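# Phone onto comic book, laptop onto stand

## Task

Put the phone down flat so that all of it rests on the comic book, and place the closed laptop on the laptop stand with its top face upward and one of its long edges resting against the stand's lips; at the end neither gripper may be in contact with either object.

## Robot and tools

Robot: two arms, left_arm and right_arm, each with a two-finger gripper. Two head cameras, cam_head_left and cam_head_right (896x504 each), sit on a stand behind the arms. Names of arms do not match image sides.

Frame: all printed poses, velocities and targets use the scene frame. Origin is at table height midway between the nominal arm bases; +x points out over the table, +z up, left_arm on the +y side. Calibrated bases: left_arm at (+0.031, +0.243, 0) m, right_arm at (-0.029, -0.309, 0) m, both nearly unrotated. Printed hand positions and orientations may be off by a few centimetres, more at long reach. Gripper fingers point along the gripper's +z and close along its y. end_effector_position is the point between the pads, roughly 1 cm back from the tips.

Command row: every moving call uses rows of 14 numbers, each in [-1, 1]: dx, dy, dz, rx, ry, rz, opening for left_arm, then the same seven for right_arm. Both arms are always in the row. The first six per arm are an offset, not a pose: measured along scene axes from that arm's Hand target at the start of the action or move (not from the previous row or target). 1.0 equals 0.6 m for dx/dy/dz and 180 degrees for rx/ry/rz; rx, ry, rz form one rotation vector, turning about the Hand target position. A translation longer than 1.0 may be shortened. Because offsets are relative, repeating one moves further. Sending six zeros re-requests the current Hand target. Opening is absolute: +1 fully open (0.094 m), -1 closed. A 0 opening is a real command, so resend the current opening to leave a gripper unchanged.

execute_actions: argument actions is a list of actions; each action is up to 15 rows, one per 1/30 s step, a short table repeating its last row. Each action lasts 0.5 s. Optional cameras: list of names, ["all"], or []; by default images appear only for an empty actions list. An empty list also reports scene number and task.

move: target is one 14-number row or a list of up to 15 rows, all offsets counted from the same starting Hand targets. speed in m/s (0.002 to 4.3, default 0.25; rotation up to twice that in rad/s), one value or one per target. blend in m rounds corners in a list (0 = stop at each). opening_speed: rate of opening change per second on the -1..+1 scale, at least 0.2; use it to close slowly on fragile things. grip_force: newtons per finger pad, 10 to 50, per arm or shared, persists; lower force closes slowly. blocking=false returns after about 0.5 s while motion continues. Paths are straight, do not avoid obstacles or the other arm, last at least 0.5 s and are cut at 10 s. Avoid paths passing close to an arm's own base; go round it.

wait: seconds 0 to 10, holds last commands while a move may continue. stop: brakes a running move. zoom_image: camera (cam_head_left or cam_head_right) and region [x0, y0, x1, y1] in pixels, at most 504 by 504, of the newest image. finished_scene: scene (1 or 2); irreversible, call only once the goal holds stably.

Results: robot state per arm, including end_effector_position (m), end_effector_quat_wxyz, Hand target (last commanded pose after clipping; next offsets start there), Joint positions (last value = measured opening in m), joint torques (with offsets and noise), grip_measured (opening on the command scale, up to ~2.5 mm wide when empty, a few mm narrow on a squeezed hard part), grip_effort_nm (gripper motor effort, negative closing; not pad force), Tool commands, motor temperatures, and a move: line with the ending (done, off_target, moving, held, fault) and limits (paced = pose clipped, held = steps withheld). done means within 10 mm and 2 degrees; neither done nor off_target says whether anything is touched.

Behaviour: orientation commands are clipped to 40 degrees from current each step. Grippers often settle centimetres short from friction and weight; a new command, even zeros, re-requests the target, or send the missing distance. An arm blocked by something keeps pushing until commanded back past its gripper. Faster motion means harder contact; aim targets only slightly past a contact. Close slowly on things that can break. To release, command an opening clearly above grip_measured.

Avoid: dropping or releasing moving objects, slamming, hard pushes, anything falling off the table or left off it, collisions or squeezes between the two arms (including gripping the other arm's fingers), and hitting fixed or heavy items. Holding loads, stretching out or pushing at unreachable poses heats motors; MOTOR HOT warns at 85 °C, and 100 °C drops the arm for 30 to 60 s or longer. Loose objects may occasionally get nudged by outside disturbances; recheck before finishing.

Each tool is called after "Emit:" as name([rows], argument=value, ...), one row to a line, values as JSON.

## Session

Emit:
execute_actions(actions=[])

Scene clock: 0.00 s.
left_arm: end_effector_position=(+0.4918, +0.7722, +0.2721) grip_measured=+1.000 grip_effort_nm=n/a end_effector_quat_wxyz=(+0.538, +0.343, +0.763, +0.102) | right_arm: end_effector_position=(+0.0818, -0.5453, +0.1553) grip_measured=+1.000 grip_effort_nm=n/a end_effector_quat_wxyz=(-0.017, +0.931, +0.365, +0.017)
Joint positions: left_arm=[1.048 1.958 1.826 -0.907 1.087 1.594 0.094] | right_arm=[-1.159 1.066 0.823 -1.361 -0.035 1.239 0.094]
Joint velocities: within noise
Joint torques (N m): no reading
Motor temperatures (°C): left_arm=[23 25 27 24 28 25 28] | right_arm=[27 30 27 25 24 24 25]
Heat: left arm: hottest wrist yaw 28 °C; right arm: hottest shoulder 30 °C.
Hand target: left_arm +0.4940, +0.7762, +0.2939; +0.539, +0.352, +0.755, +0.121 | right_arm +0.0850, -0.5526, +0.1636; -0.006, +0.931, +0.366, +0.017
Tool commands: left_gripper/opening=+1.0 right_gripper/opening=+1.0

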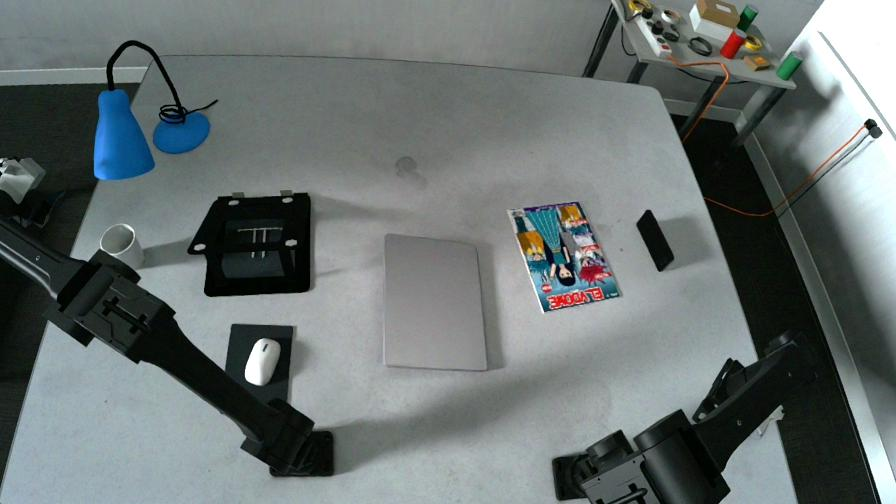

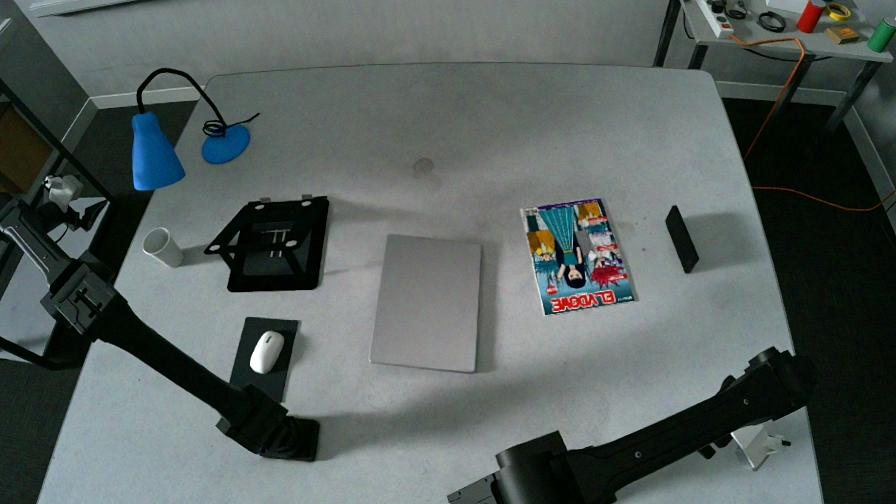

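Emit:
zoom_image(camera="cam_head_left", region=[80, 160, 340, 320])

Emit:
zoom_image(camera="cam_head_right", region=[130, 160, 390, 320])

Emit:
zoom_image(camera="cam_head_left", region=[350, 180, 710, 400])

Emit:
zoom_image(camera="cam_head_right", region=[350, 180, 710, 400])

Scaled by 1.938.

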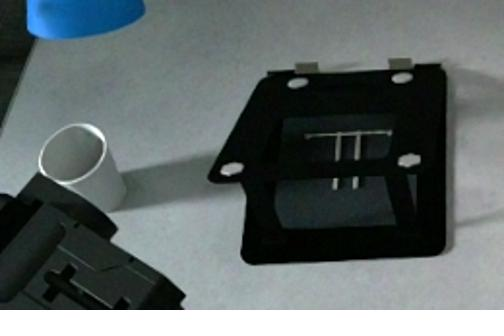

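Scaled by 1.938.

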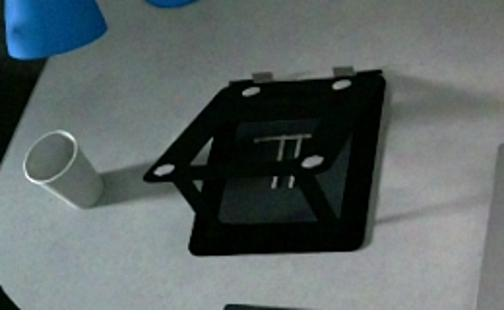

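Scaled by 1.400.

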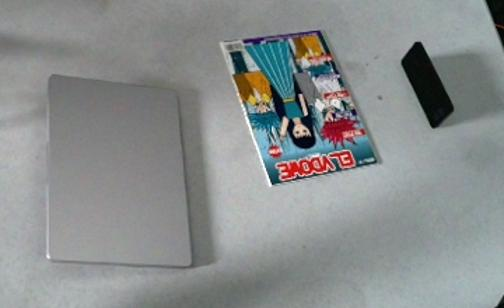

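Scaled by 1.400.

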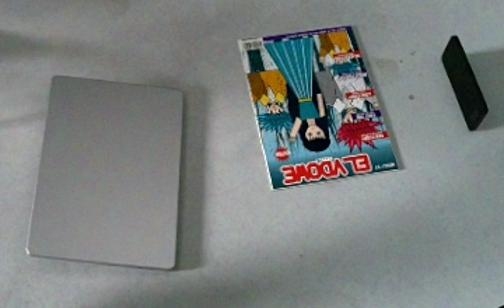

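Emit:
zoom_image(camera="cam_head_left", region=[370, 300, 510, 385])

Emit:
zoom_image(camera="cam_head_right", region=[360, 300, 500, 385])

Emit:
zoom_image(camera="cam_head_left", region=[370, 220, 510, 305])

Emit:
zoom_image(camera="cam_head_left", region=[180, 180, 330, 300])

Emit:
zoom_image(camera="cam_head_right", region=[640, 190, 740, 290])

Scaled by 3.600.

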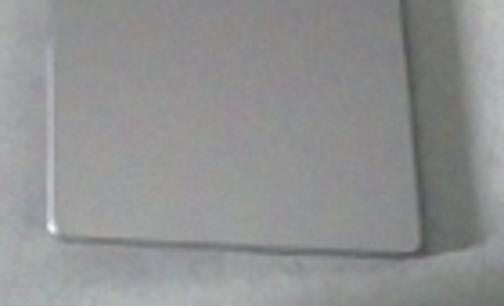

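Scaled by 3.600.

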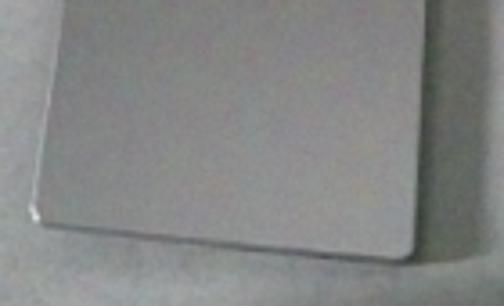

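Scaled by 3.600.

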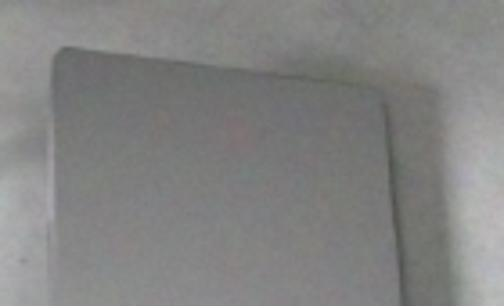

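Scaled by 3.360.

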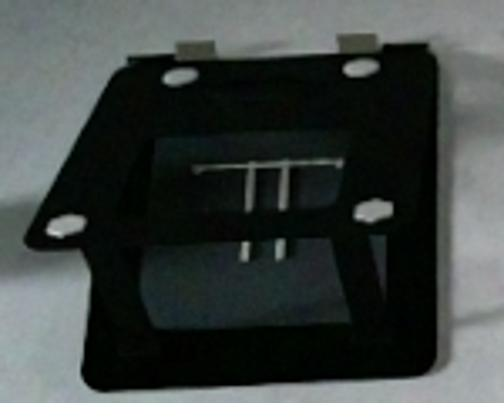

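Scaled by 5.040.

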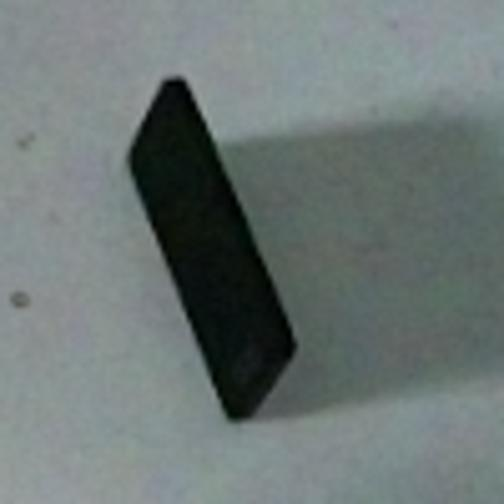

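Emit:
move([
  [-0.2,-0.083,0.167,0,0,0,1,0.15,0,0.144,0,0,0,1],
  [-0.223,-0.693,0.01,-0.326,0.467,0.054,1,0.658,0.038,0.144,0,0,-0.139,1],
], blend=[0.04,0], speed=0.3, cameras=["all"])

Scene clock: 53.90 s.
left_arm: end_effector_position=(+0.3655, +0.3675, +0.2958) grip_measured=+1.000 grip_effort_nm=0.02 end_effector_quat_wxyz=(+0.160, -0.075, +0.928, -0.329) | right_arm: end_effector_position=(+0.4618, -0.5282, +0.2412) grip_measured=+1.000 grip_effort_nm=-0.01 end_effector_quat_wxyz=(-0.047, +0.952, +0.298, +0.041)
Joint positions: left_arm=[0.663 1.297 1.253 -1.67 0.738 0.586 0.094] | right_arm=[-0.465 1.75 1.742 -1.568 -0.125 2.075 0.094]
Joint torques (N m): left_arm=[-1.67 -11.63 9.24 -0.42 0.56 -0.03] | right_arm=[1.44 -17.08 12.77 -0.35 -0.06 0.23]
Motor temperatures (°C): left_arm=[23 30 32 24 28 24 27] | right_arm=[27 31 36 25 24 24 25]
Heat: left arm: hottest elbow 32 °C; right arm: hottest elbow 36 °C.
Hand target: left_arm +0.3602, +0.3603, +0.3000; +0.002, +0.001, +0.895, -0.447 | right_arm +0.4798, -0.5300, +0.2499; -0.002, +0.988, +0.155, +0.018
Off the commanded pose: left_arm 0.010 m, 25 deg | right_arm 0.020 m, 18 deg.
joint sent to its limit (left arm) — joint 4 (wrist pitch), lower limit. The joint targets are off in orientation, not in position.
joint sent to its limit (right arm) — joint 6 (wrist roll), upper limit. The joint targets are off in orientation, not in position.
move: off_target (left_arm, right_arm)

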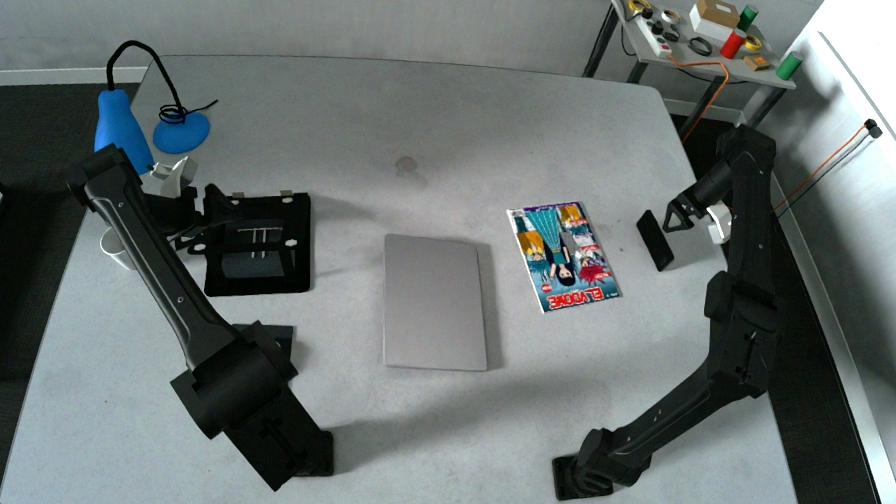

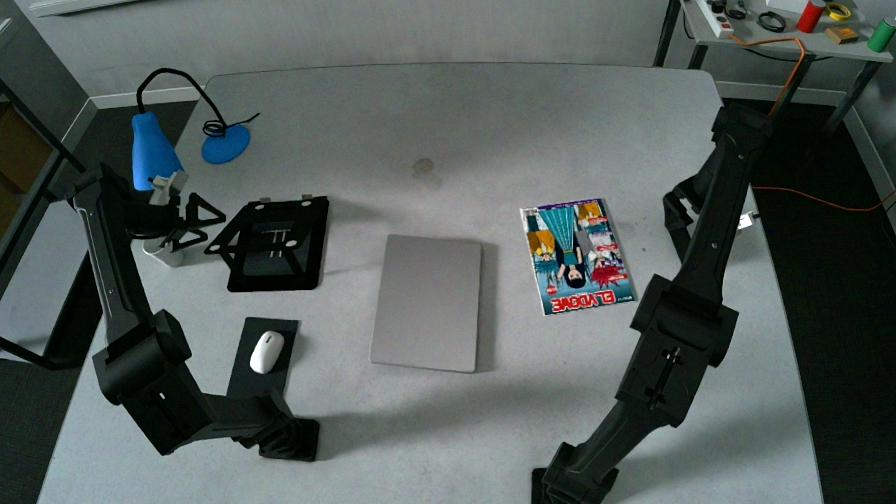

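Emit:
move([
  [0,0,0,0,0,0,1,0.05,-0.035,-0.06,0,0,0.5,1],
  [0,0,0,0,0,0,1,0.095,-0.07,-0.13,0,0,0.962,1],
], blend=[0.03,0], speed=0.6, cameras=["all"])

Emit:
zoom_image(camera="cam_head_left", region=[600, 130, 800, 290])

Emit:
zoom_image(camera="cam_head_right", region=[600, 130, 800, 290])

Emit:
zoom_image(camera="cam_head_right", region=[100, 160, 260, 270])

Scene clock: 95.47 s.
left_arm: end_effector_position=(+0.3656, +0.3674, +0.2959) grip_measured=+1.000 grip_effort_nm=0.02 end_effector_quat_wxyz=(+0.160, -0.076, +0.927, -0.329) | right_arm: end_effector_position=(+0.5172, -0.5690, +0.1686) grip_measured=+1.000 grip_effort_nm=-0.03 end_effector_quat_wxyz=(-0.030, -0.088, +0.996, +0.004)
Joint positions: left_arm=[0.663 1.297 1.253 -1.67 0.738 0.584 0.094] | right_arm=[-0.442 1.99 1.904 -1.541 0.022 -0.612 0.094]
Joint torques (N m): left_arm=[-1.73 -12.34 9.16 -0.34 0.57 -0.02] | right_arm=[1.08 -20.31 12.71 -0.02 -0.07 0.08]
Motor temperatures (°C): left_arm=[23 28 32 24 28 24 27] | right_arm=[27 34 43 25 24 23 25]
Heat: left arm: hottest elbow 32 °C; right arm: hottest elbow 43 °C.
Hand target: left_arm +0.3602, +0.3603, +0.3000; +0.002, +0.001, +0.895, -0.447 | right_arm +0.5368, -0.5721, +0.1720; -0.018, -0.096, +0.995, -0.001
Off the commanded pose: left_arm 0.010 m, 25 deg | right_arm 0.020 m, 2 deg.
joint sent to its limit (left arm) — joint 4 (wrist pitch), lower limit. The joint targets are off in orientation, not in position.
move: off_target (left_arm, right_arm)

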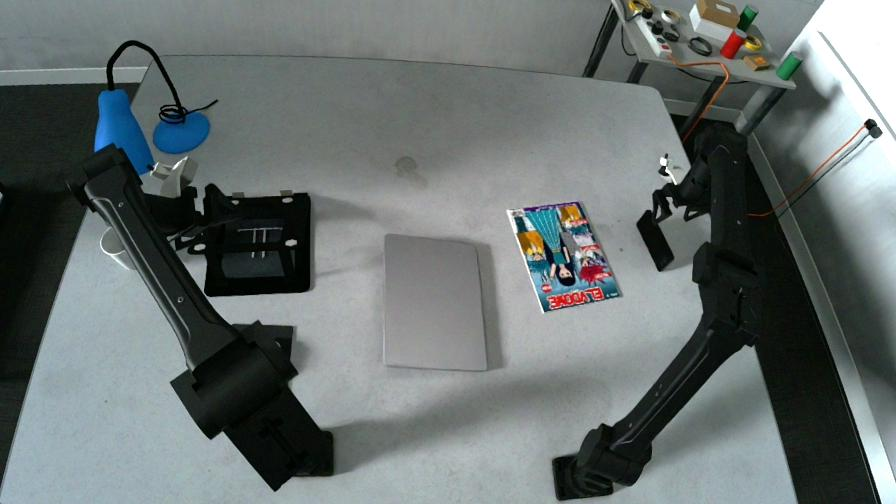

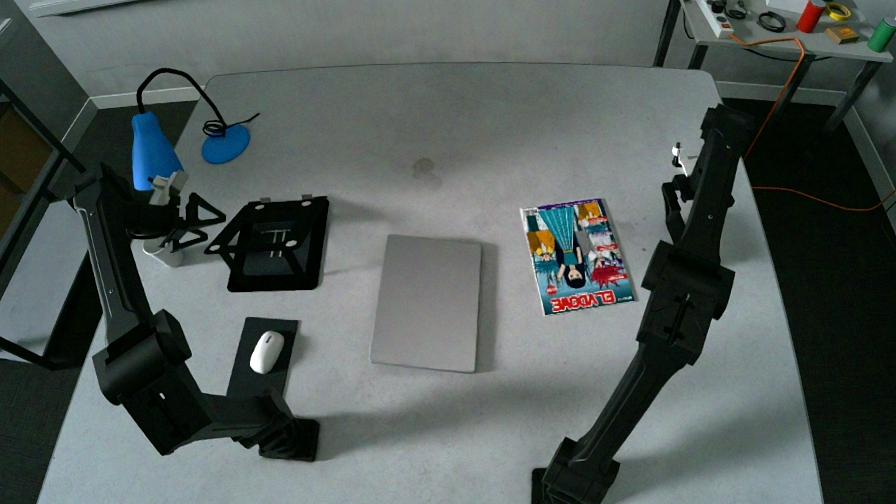

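Scaled by 2.520.

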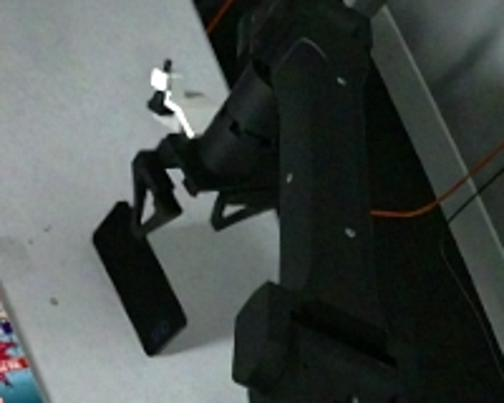

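Scaled by 2.520.

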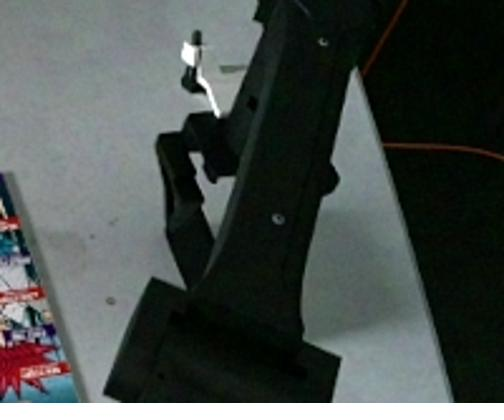

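Scaled by 3.150.

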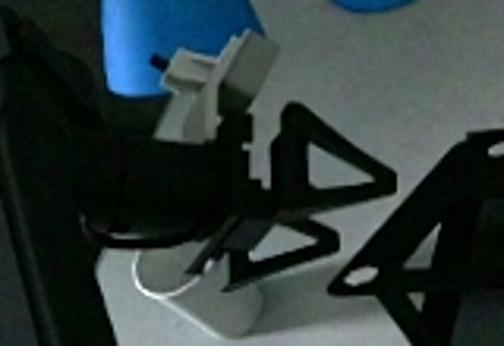

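Emit:
move(target=[0,0,0,0,0,0,1,0.045,0,-0.19,0,0,0,1], speed=0.2, cameras=["all"])

Emit:
zoom_image(camera="cam_head_left", region=[600, 150, 760, 290])

Emit:
zoom_image(camera="cam_head_right", region=[620, 150, 780, 290])

Scene clock: 104.17 s.
left_arm: end_effector_position=(+0.3656, +0.3674, +0.2959) grip_measured=+1.000 grip_effort_nm=0.02 end_effector_quat_wxyz=(+0.160, -0.076, +0.927, -0.329) | right_arm: end_effector_position=(+0.5582, -0.5774, +0.0691) grip_measured=+1.000 grip_effort_nm=-0.03 end_effector_quat_wxyz=(-0.016, -0.094, +0.995, -0.003)
Joint positions: left_arm=[0.663 1.297 1.253 -1.67 0.738 0.584 0.094] | right_arm=[-0.427 2.136 1.88 -1.339 0.022 -0.61 0.094]
Joint torques (N m): left_arm=[-2.02 -12.98 9.21 -0.1 0.56 -0.01] | right_arm=[1.32 -23.88 7.99 0.42 -0.07 0.21]
Heat: left arm: hottest elbow 32 °C; right arm: hottest elbow 42 °C.
Hand target: left_arm +0.3602, +0.3603, +0.3000; +0.002, +0.001, +0.895, -0.447 | right_arm +0.5639, -0.5718, +0.0578; -0.018, -0.096, +0.995, -0.001
Off the commanded pose: left_arm 0.010 m, 25 deg | right_arm 0.014 m, 0 deg.
joint sent to its limit (left arm) — joint 4 (wrist pitch), lower limit. The joint targets are off in orientation, not in position.
move: off_target (left_arm, right_arm)

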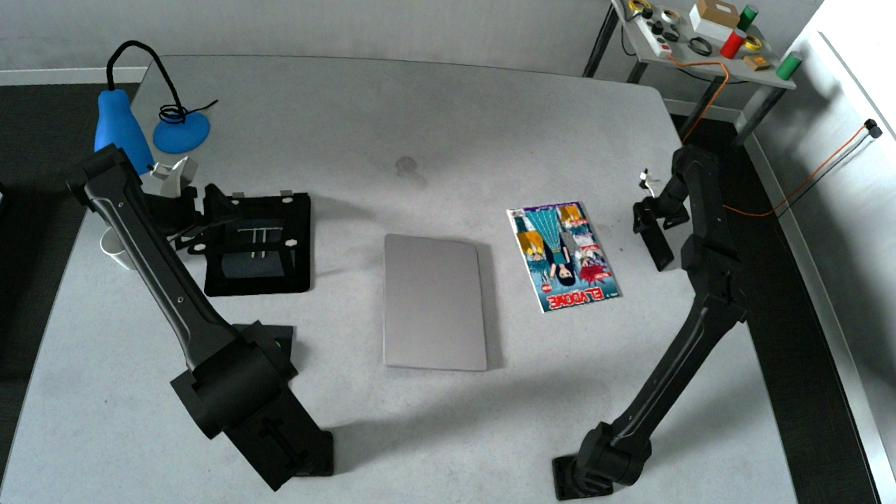

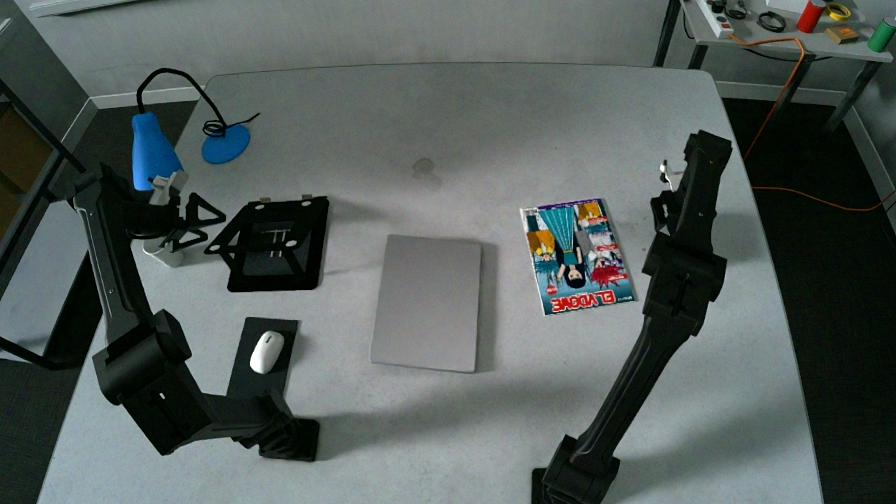

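Scaled by 3.150.

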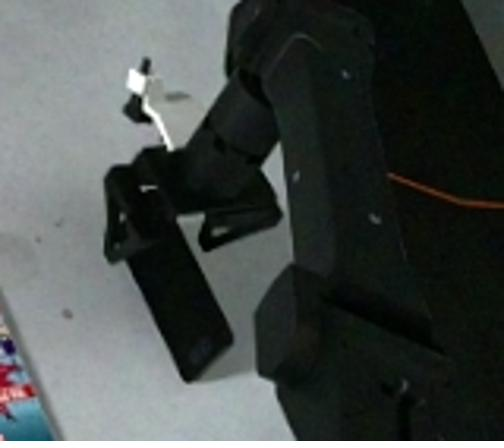

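Scaled by 3.150.

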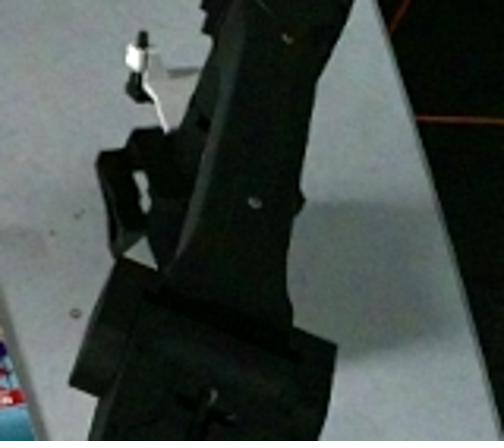

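Emit:
move([
  [0,0,0,0,0,0,1,-0.012,-0.02,-0.026,0,0,0,1],
  [0,0,0,0,0,0,1,-0.012,-0.02,-0.026,0,0,0,-0.92],
], speed=0.1, opening_speed=0.8, cameras=["all"])

Emit:
zoom_image(camera="cam_head_left", region=[600, 150, 760, 290])

Scene clock: 116.03 s.
left_arm: end_effector_position=(+0.3656, +0.3674, +0.2959) grip_measured=+1.000 grip_effort_nm=0.02 end_effector_quat_wxyz=(+0.160, -0.076, +0.927, -0.329) | right_arm: end_effector_position=(+0.5626, -0.5803, +0.0642) grip_measured=-0.839 grip_effort_nm=-0.98 end_effector_quat_wxyz=(-0.005, -0.097, +0.995, -0.010)
Joint positions: left_arm=[0.663 1.297 1.253 -1.67 0.738 0.584 0.094] | right_arm=[-0.428 2.136 1.867 -1.3 0.022 -0.618 0.008]
Joint torques (N m): left_arm=[-2.37 -12.1 9.1 -0.17 0.62 0] | right_arm=[-0.09 -23.18 7.1 0.4 -0.07 0.1]
Heat: left arm: hottest elbow 32 °C; right arm: hottest elbow 40 °C.
Hand target: left_arm +0.3602, +0.3603, +0.3000; +0.002, +0.001, +0.895, -0.447 | right_arm +0.5566, -0.5838, +0.0422; -0.018, -0.096, +0.995, -0.001
Off the commanded pose: left_arm 0.010 m, 25 deg | right_arm 0.023 m, 2 deg.
joint sent to its limit (left arm) — joint 4 (wrist pitch), lower limit. The joint targets are off in orientation, not in position.
move: off_target (left_arm, right_arm); target 2's new opening was sent with right_arm's hand 0.023 m and 2 deg from that target

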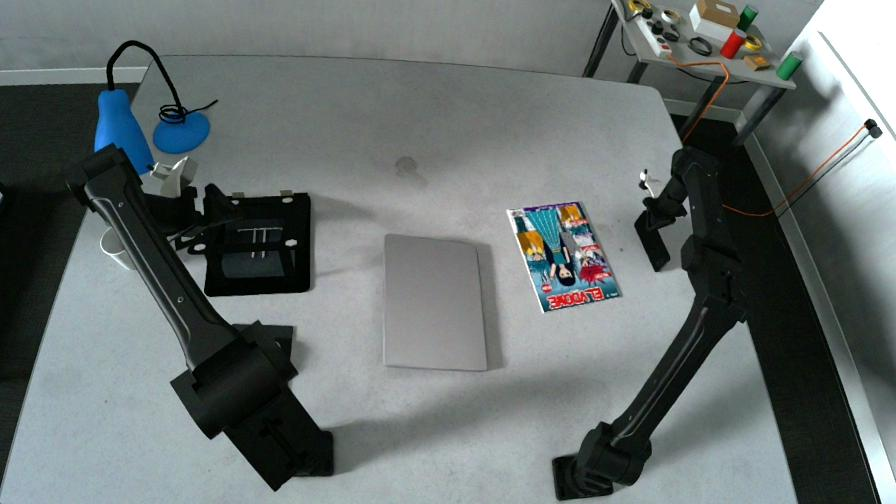

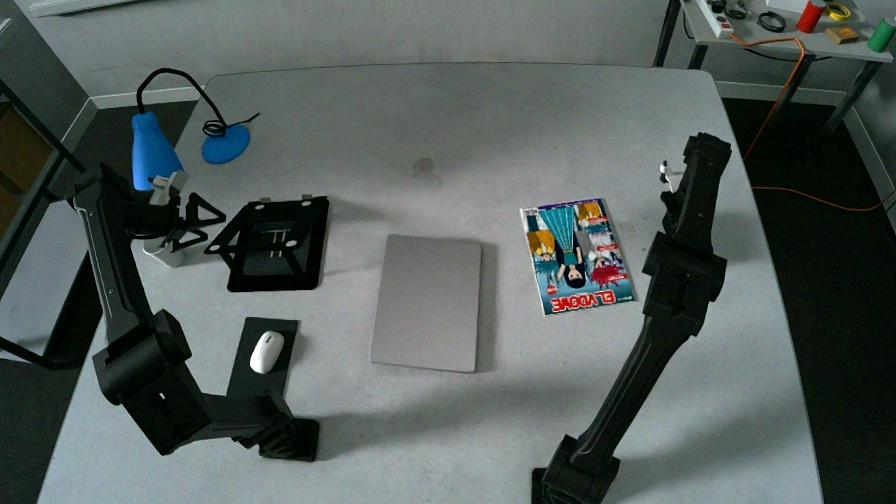

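Scaled by 3.150.

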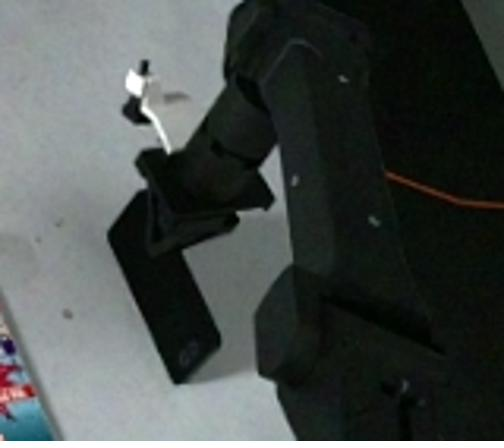

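Emit:
move([
  [0.02,-0.1,0,0,0,0,1,0,0,0.25,0,0,0,-0.92],
  [0.05,-0.3,-0.267,0,0,0,1,-0.044,0.306,0.18,0.327,0.063,0,-0.92],
], blend=[0.04,0], speed=0.25, cameras=["all"])

Emit:
zoom_image(camera="cam_head_left", region=[500, 150, 760, 330])

Emit:
zoom_image(camera="cam_head_right", region=[500, 150, 760, 330])

Emit:
zoom_image(camera="cam_head_right", region=[200, 180, 460, 380])

Emit:
zoom_image(camera="cam_head_left", region=[200, 180, 460, 380])

Scene clock: 133.33 s.
left_arm: end_effector_position=(+0.3990, +0.1832, +0.1641) grip_measured=+1.000 grip_effort_nm=0.03 end_effector_quat_wxyz=(+0.034, +0.019, +0.894, -0.447) | right_arm: end_effector_position=(+0.5334, -0.4080, +0.1312) grip_measured=-0.840 grip_effort_nm=-1.04 end_effector_quat_wxyz=(+0.038, -0.032, +0.898, +0.437)
Joint positions: left_arm=[0.19 1.455 0.981 -1.314 0.912 0.368 0.094] | right_arm=[-0.406 2.094 1.778 -1.668 -0.833 -0.657 0.007]
Joint torques (N m): left_arm=[-2.02 -9.47 5.89 0.61 -0.11 -0.15] | right_arm=[1.14 -26.7 6.61 -0.96 -0.67 0.07]
Heat: left arm: hottest elbow 32 °C; right arm: hottest elbow 39 °C.
Hand target: left_arm +0.3903, +0.1804, +0.1397; +0.002, +0.001, +0.895, -0.447 | right_arm +0.5301, -0.4003, +0.1502; -0.063, -0.092, +0.861, +0.496
Off the commanded pose: left_arm 0.026 m, 4 deg | right_arm 0.021 m, 16 deg.
joint sent to its limit (right arm) — joint 4 (wrist pitch), lower limit. The joint targets are off in orientation, not in position.
move: off_target (left_arm, right_arm)

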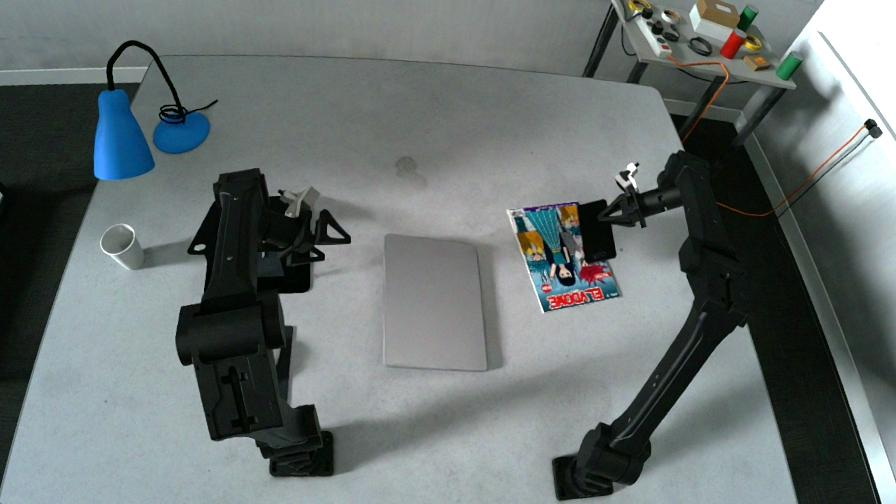

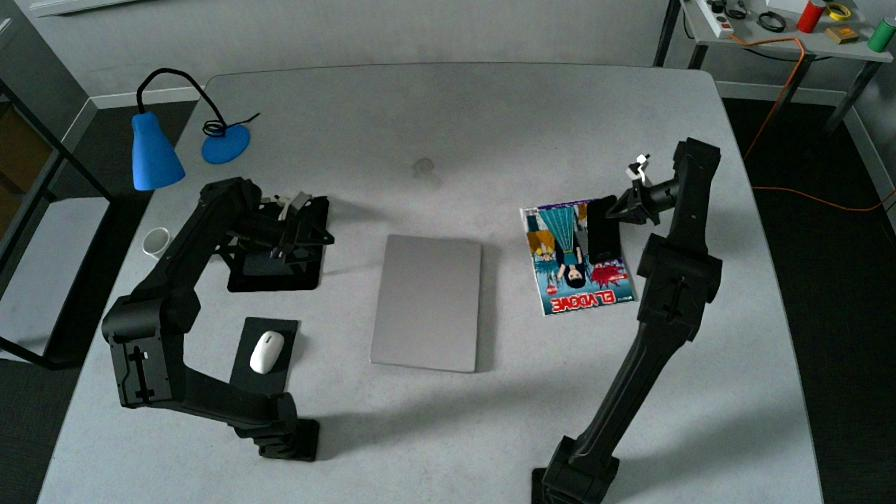

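Scaled by 1.938.

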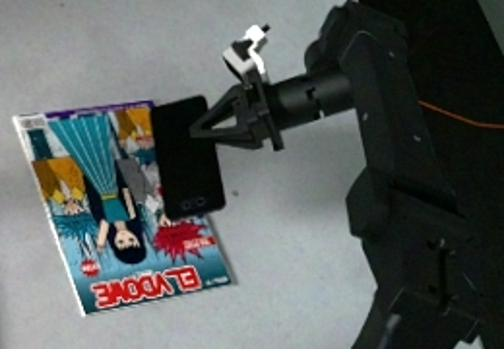

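Scaled by 1.938.

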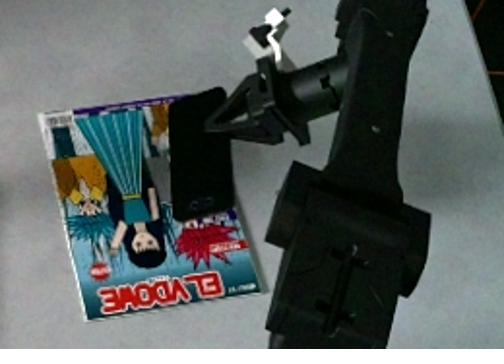

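Scaled by 1.938.

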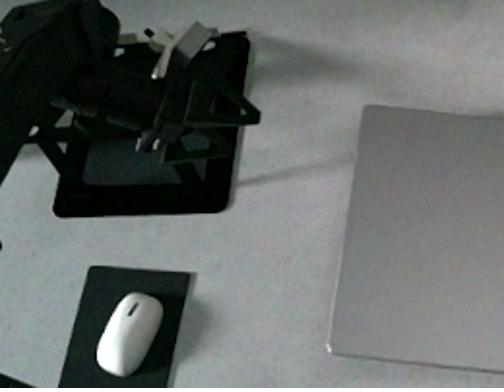

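Scaled by 1.938.

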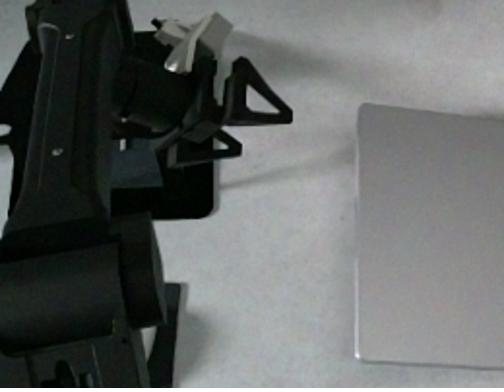

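Emit:
move(target=[0,0,-0.03,0,0,0,1,-0.012,0.05,-0.125,0,0,0,-0.92], speed=0.2, cameras=["all"])

Emit:
zoom_image(camera="cam_head_left", region=[500, 150, 760, 330])

Emit:
zoom_image(camera="cam_head_right", region=[500, 150, 760, 330])

Scene clock: 143.53 s.
left_arm: end_effector_position=(+0.4010, +0.1818, +0.1613) grip_measured=+1.000 grip_effort_nm=0.04 end_effector_quat_wxyz=(+0.042, +0.021, +0.892, -0.449) | right_arm: end_effector_position=(+0.5250, -0.3769, +0.0781) grip_measured=-0.840 grip_effort_nm=-1.04 end_effector_quat_wxyz=(-0.001, -0.067, +0.886, +0.459)
Joint positions: left_arm=[0.188 1.455 0.972 -1.284 0.921 0.362 0.094] | right_arm=[-0.359 2.176 1.742 -1.668 -0.834 -0.744 0.007]
Joint torques (N m): left_arm=[-2.43 -7.47 4.46 1.14 -0.45 -0.11] | right_arm=[1.38 -23.65 6.63 -1.14 -0.53 0.07]
Motor temperatures (°C): left_arm=[23 27 31 24 28 24 27] | right_arm=[27 35 37 25 24 23 26]
Heat: left arm: hottest elbow 31 °C; right arm: hottest elbow 37 °C.
Hand target: left_arm +0.3902, +0.1803, +0.1217; +0.002, +0.001, +0.895, -0.447 | right_arm +0.5230, -0.3703, +0.0753; -0.063, -0.092, +0.861, +0.496
Off the commanded pose: left_arm 0.041 m, 5 deg | right_arm 0.008 m, 9 deg.
joint sent to its limit (right arm) — joint 4 (wrist pitch), lower limit. The joint targets are off in orientation, not in position.
move: off_target (left_arm, right_arm)

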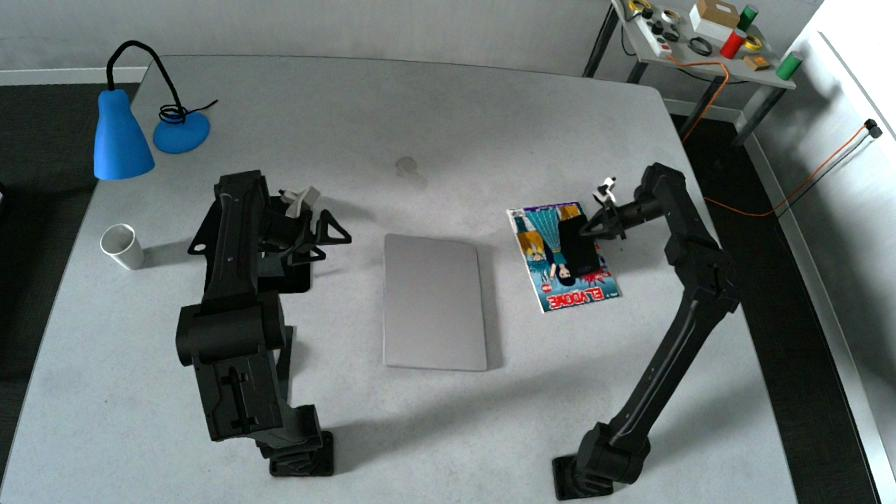

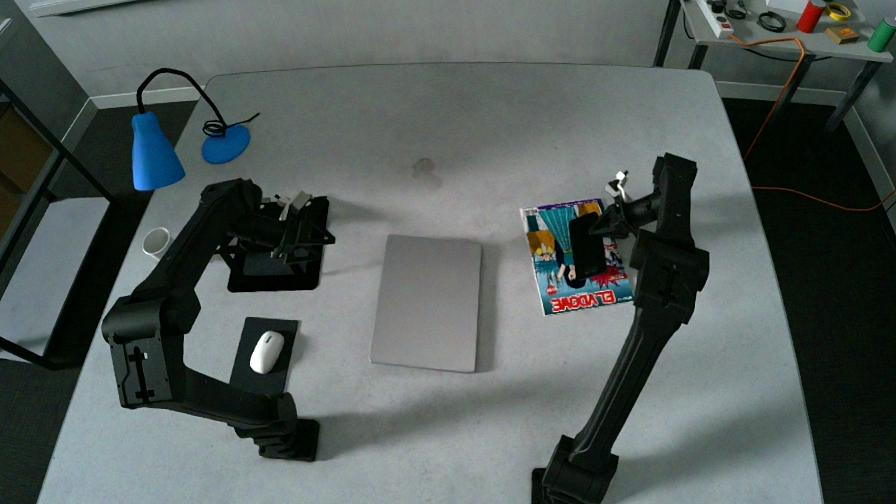

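Scaled by 1.938.

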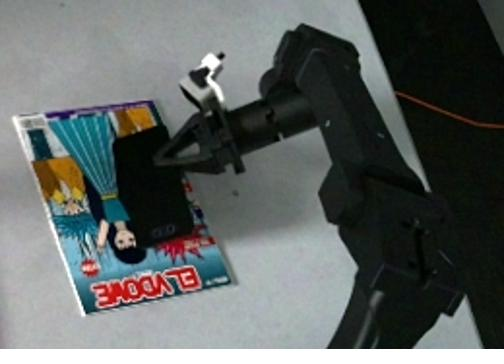

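Scaled by 1.938.

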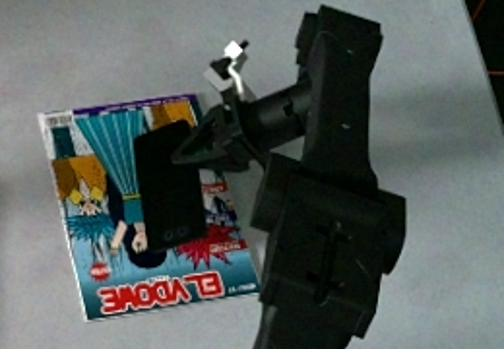

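Emit:
move(target=[0,0,-0.05,0,0,0,1,0,-0.015,-0.07,0,0,0,-0.92], speed=0.12, cameras=["all"])

Emit:
zoom_image(camera="cam_head_left", region=[500, 150, 760, 330])

Emit:
zoom_image(camera="cam_head_right", region=[500, 150, 760, 330])

Emit:
zoom_image(camera="cam_head_left", region=[200, 180, 460, 380])

Scene clock: 148.63 s.
left_arm: end_effector_position=(+0.4010, +0.1814, +0.1579) grip_measured=+0.999 grip_effort_nm=0.10 end_effector_quat_wxyz=(+0.058, +0.025, +0.893, -0.446) | right_arm: end_effector_position=(+0.5185, -0.3751, +0.0435) grip_measured=-0.840 grip_effort_nm=-1.04 end_effector_quat_wxyz=(-0.025, -0.068, +0.879, +0.472)
Joint positions: left_arm=[0.188 1.439 0.947 -1.234 0.924 0.35 0.094] | right_arm=[-0.359 2.244 1.742 -1.679 -0.829 -0.782 0.007]
Joint torques (N m): left_arm=[-1.38 -3.19 2.67 1.87 -0.56 0.08] | right_arm=[0.32 -22.01 8.14 -0.88 -0.14 -0.07]
Heat: left arm: hottest elbow 31 °C; right arm: hottest elbow 37 °C.
Hand target: left_arm +0.3902, +0.1803, +0.0917; +0.002, +0.001, +0.895, -0.447 | right_arm +0.5231, -0.3793, +0.0332; -0.063, -0.092, +0.861, +0.496
Off the commanded pose: left_arm 0.067 m, 7 deg | right_arm 0.012 m, 6 deg.
joint sent to its limit (right arm) — joint 4 (wrist pitch), lower limit. The joint targets are off in orientation, not in position.
move: off_target (left_arm, right_arm)

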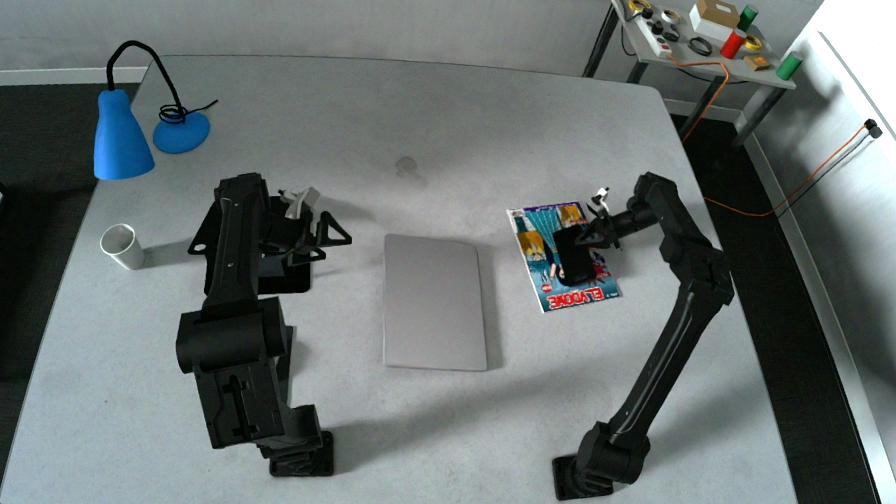

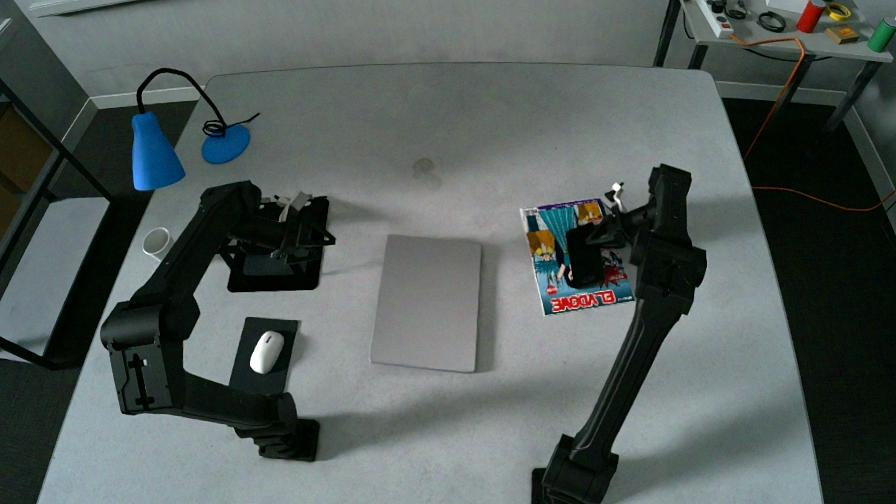

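Scaled by 1.938.

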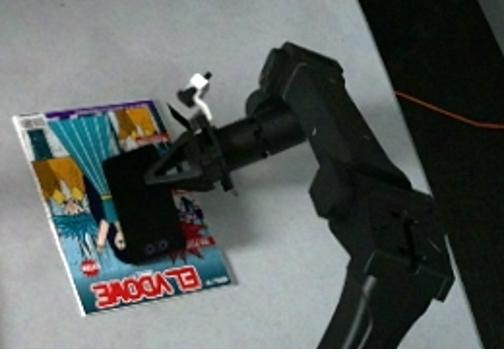

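Scaled by 1.938.

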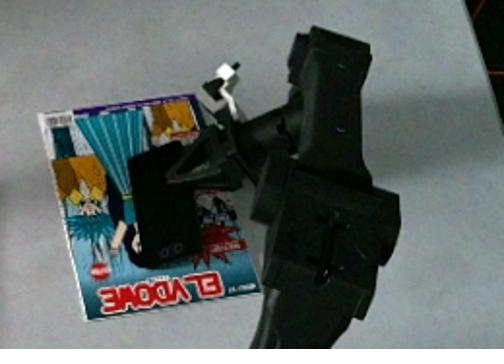

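Scaled by 1.938.

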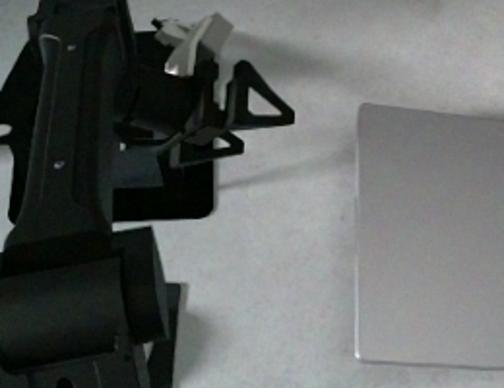

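Emit:
move([
  [0,0,0.2,0,0,0,0.5,0,0,0,0,0,0,-0.3],
  [-0.05,0,0.25,0,0,0,0,0,-0.015,-0.04,0,0,0,-0.3],
], speed=0.12, opening_speed=0.6, cameras=["all"])

Emit:
zoom_image(camera="cam_head_left", region=[500, 150, 760, 330])

Emit:
zoom_image(camera="cam_head_right", region=[500, 150, 760, 330])

Emit:
zoom_image(camera="cam_head_left", region=[360, 330, 420, 380])

Scene clock: 170.60 s.
left_arm: end_effector_position=(+0.3487, +0.1732, +0.2232) grip_measured=+0.003 grip_effort_nm=-0.08 end_effector_quat_wxyz=(-0.023, -0.008, +0.892, -0.452) | right_arm: end_effector_position=(+0.5144, -0.3768, +0.0296) grip_measured=-0.301 grip_effort_nm=0.06 end_effector_quat_wxyz=(-0.029, -0.079, +0.876, +0.475)
Joint positions: left_arm=[0.188 1.318 1.003 -1.592 0.895 0.362 0.047] | right_arm=[-0.363 2.271 1.743 -1.683 -0.82 -0.823 0.033]
Joint torques (N m): left_arm=[0.26 -11.81 13.7 -0.43 0.34 0.12] | right_arm=[-0.26 -20.13 9.44 -0.77 -0.02 0.01]
Heat: left arm: hottest elbow 30 °C; right arm: hottest elbow 37 °C.
Hand target: left_arm +0.3603, +0.1804, +0.2418; +0.002, +0.001, +0.895, -0.447 | right_arm +0.5230, -0.3883, +0.0093; -0.063, -0.092, +0.861, +0.496
Off the commanded pose: left_arm 0.023 m, 3 deg | right_arm 0.025 m, 5 deg.
joint read past its limit (right arm) — joint 4 (wrist pitch), lower limit.
joint sent to its limit (right arm) — joint 4 (wrist pitch), lower limit. The joint targets are off in orientation, not in position.
move: off_target (left_arm, right_arm); target 2's new opening was sent with left_arm's hand 0.023 m and 3 deg from that target

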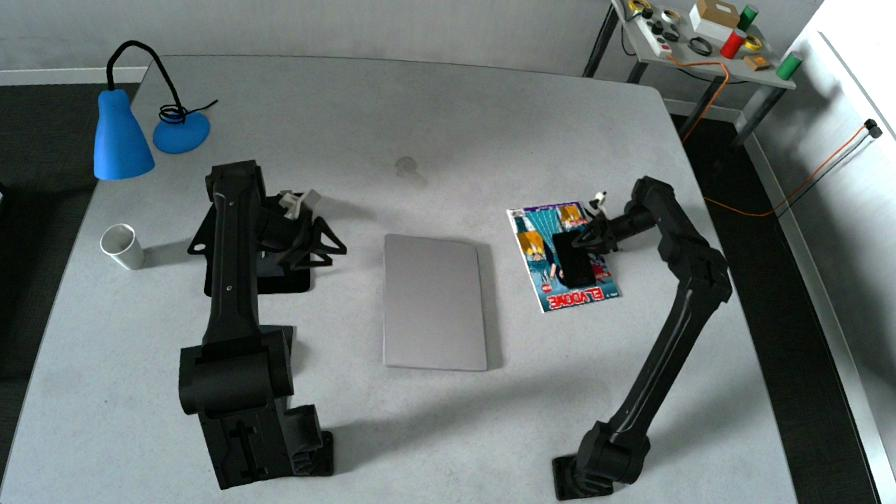

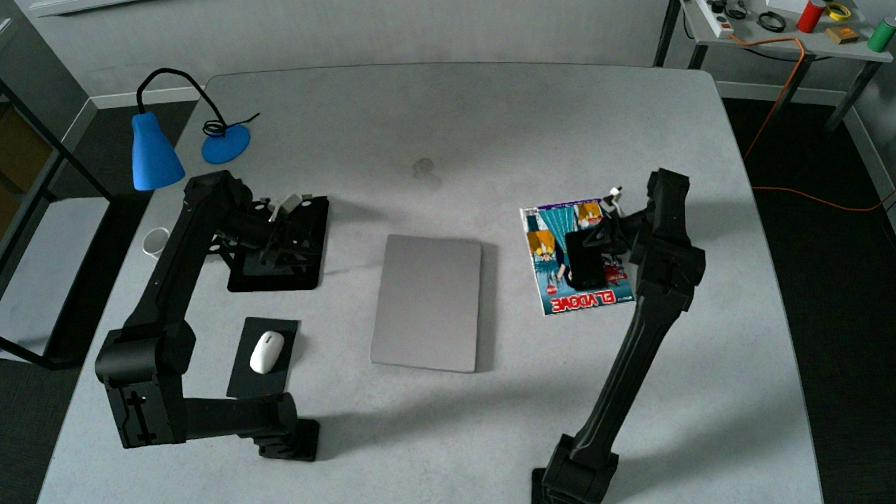

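Scaled by 1.938.

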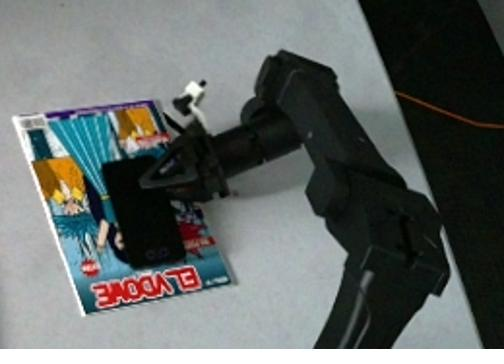

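Scaled by 1.938.

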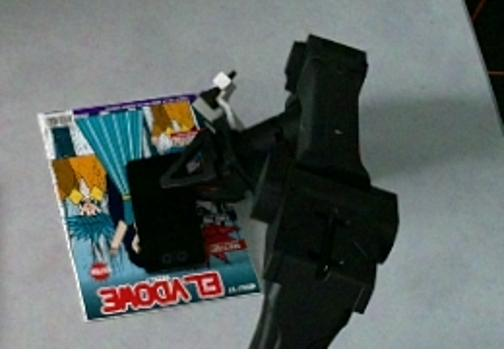

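Scaled by 8.400.

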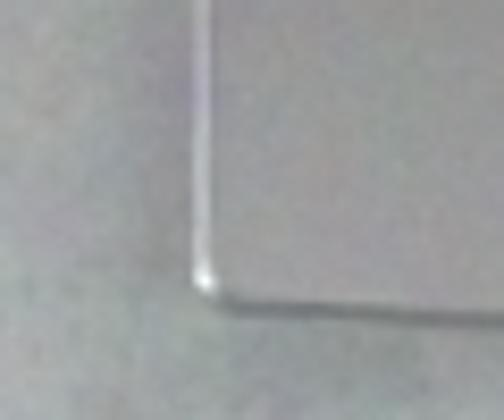

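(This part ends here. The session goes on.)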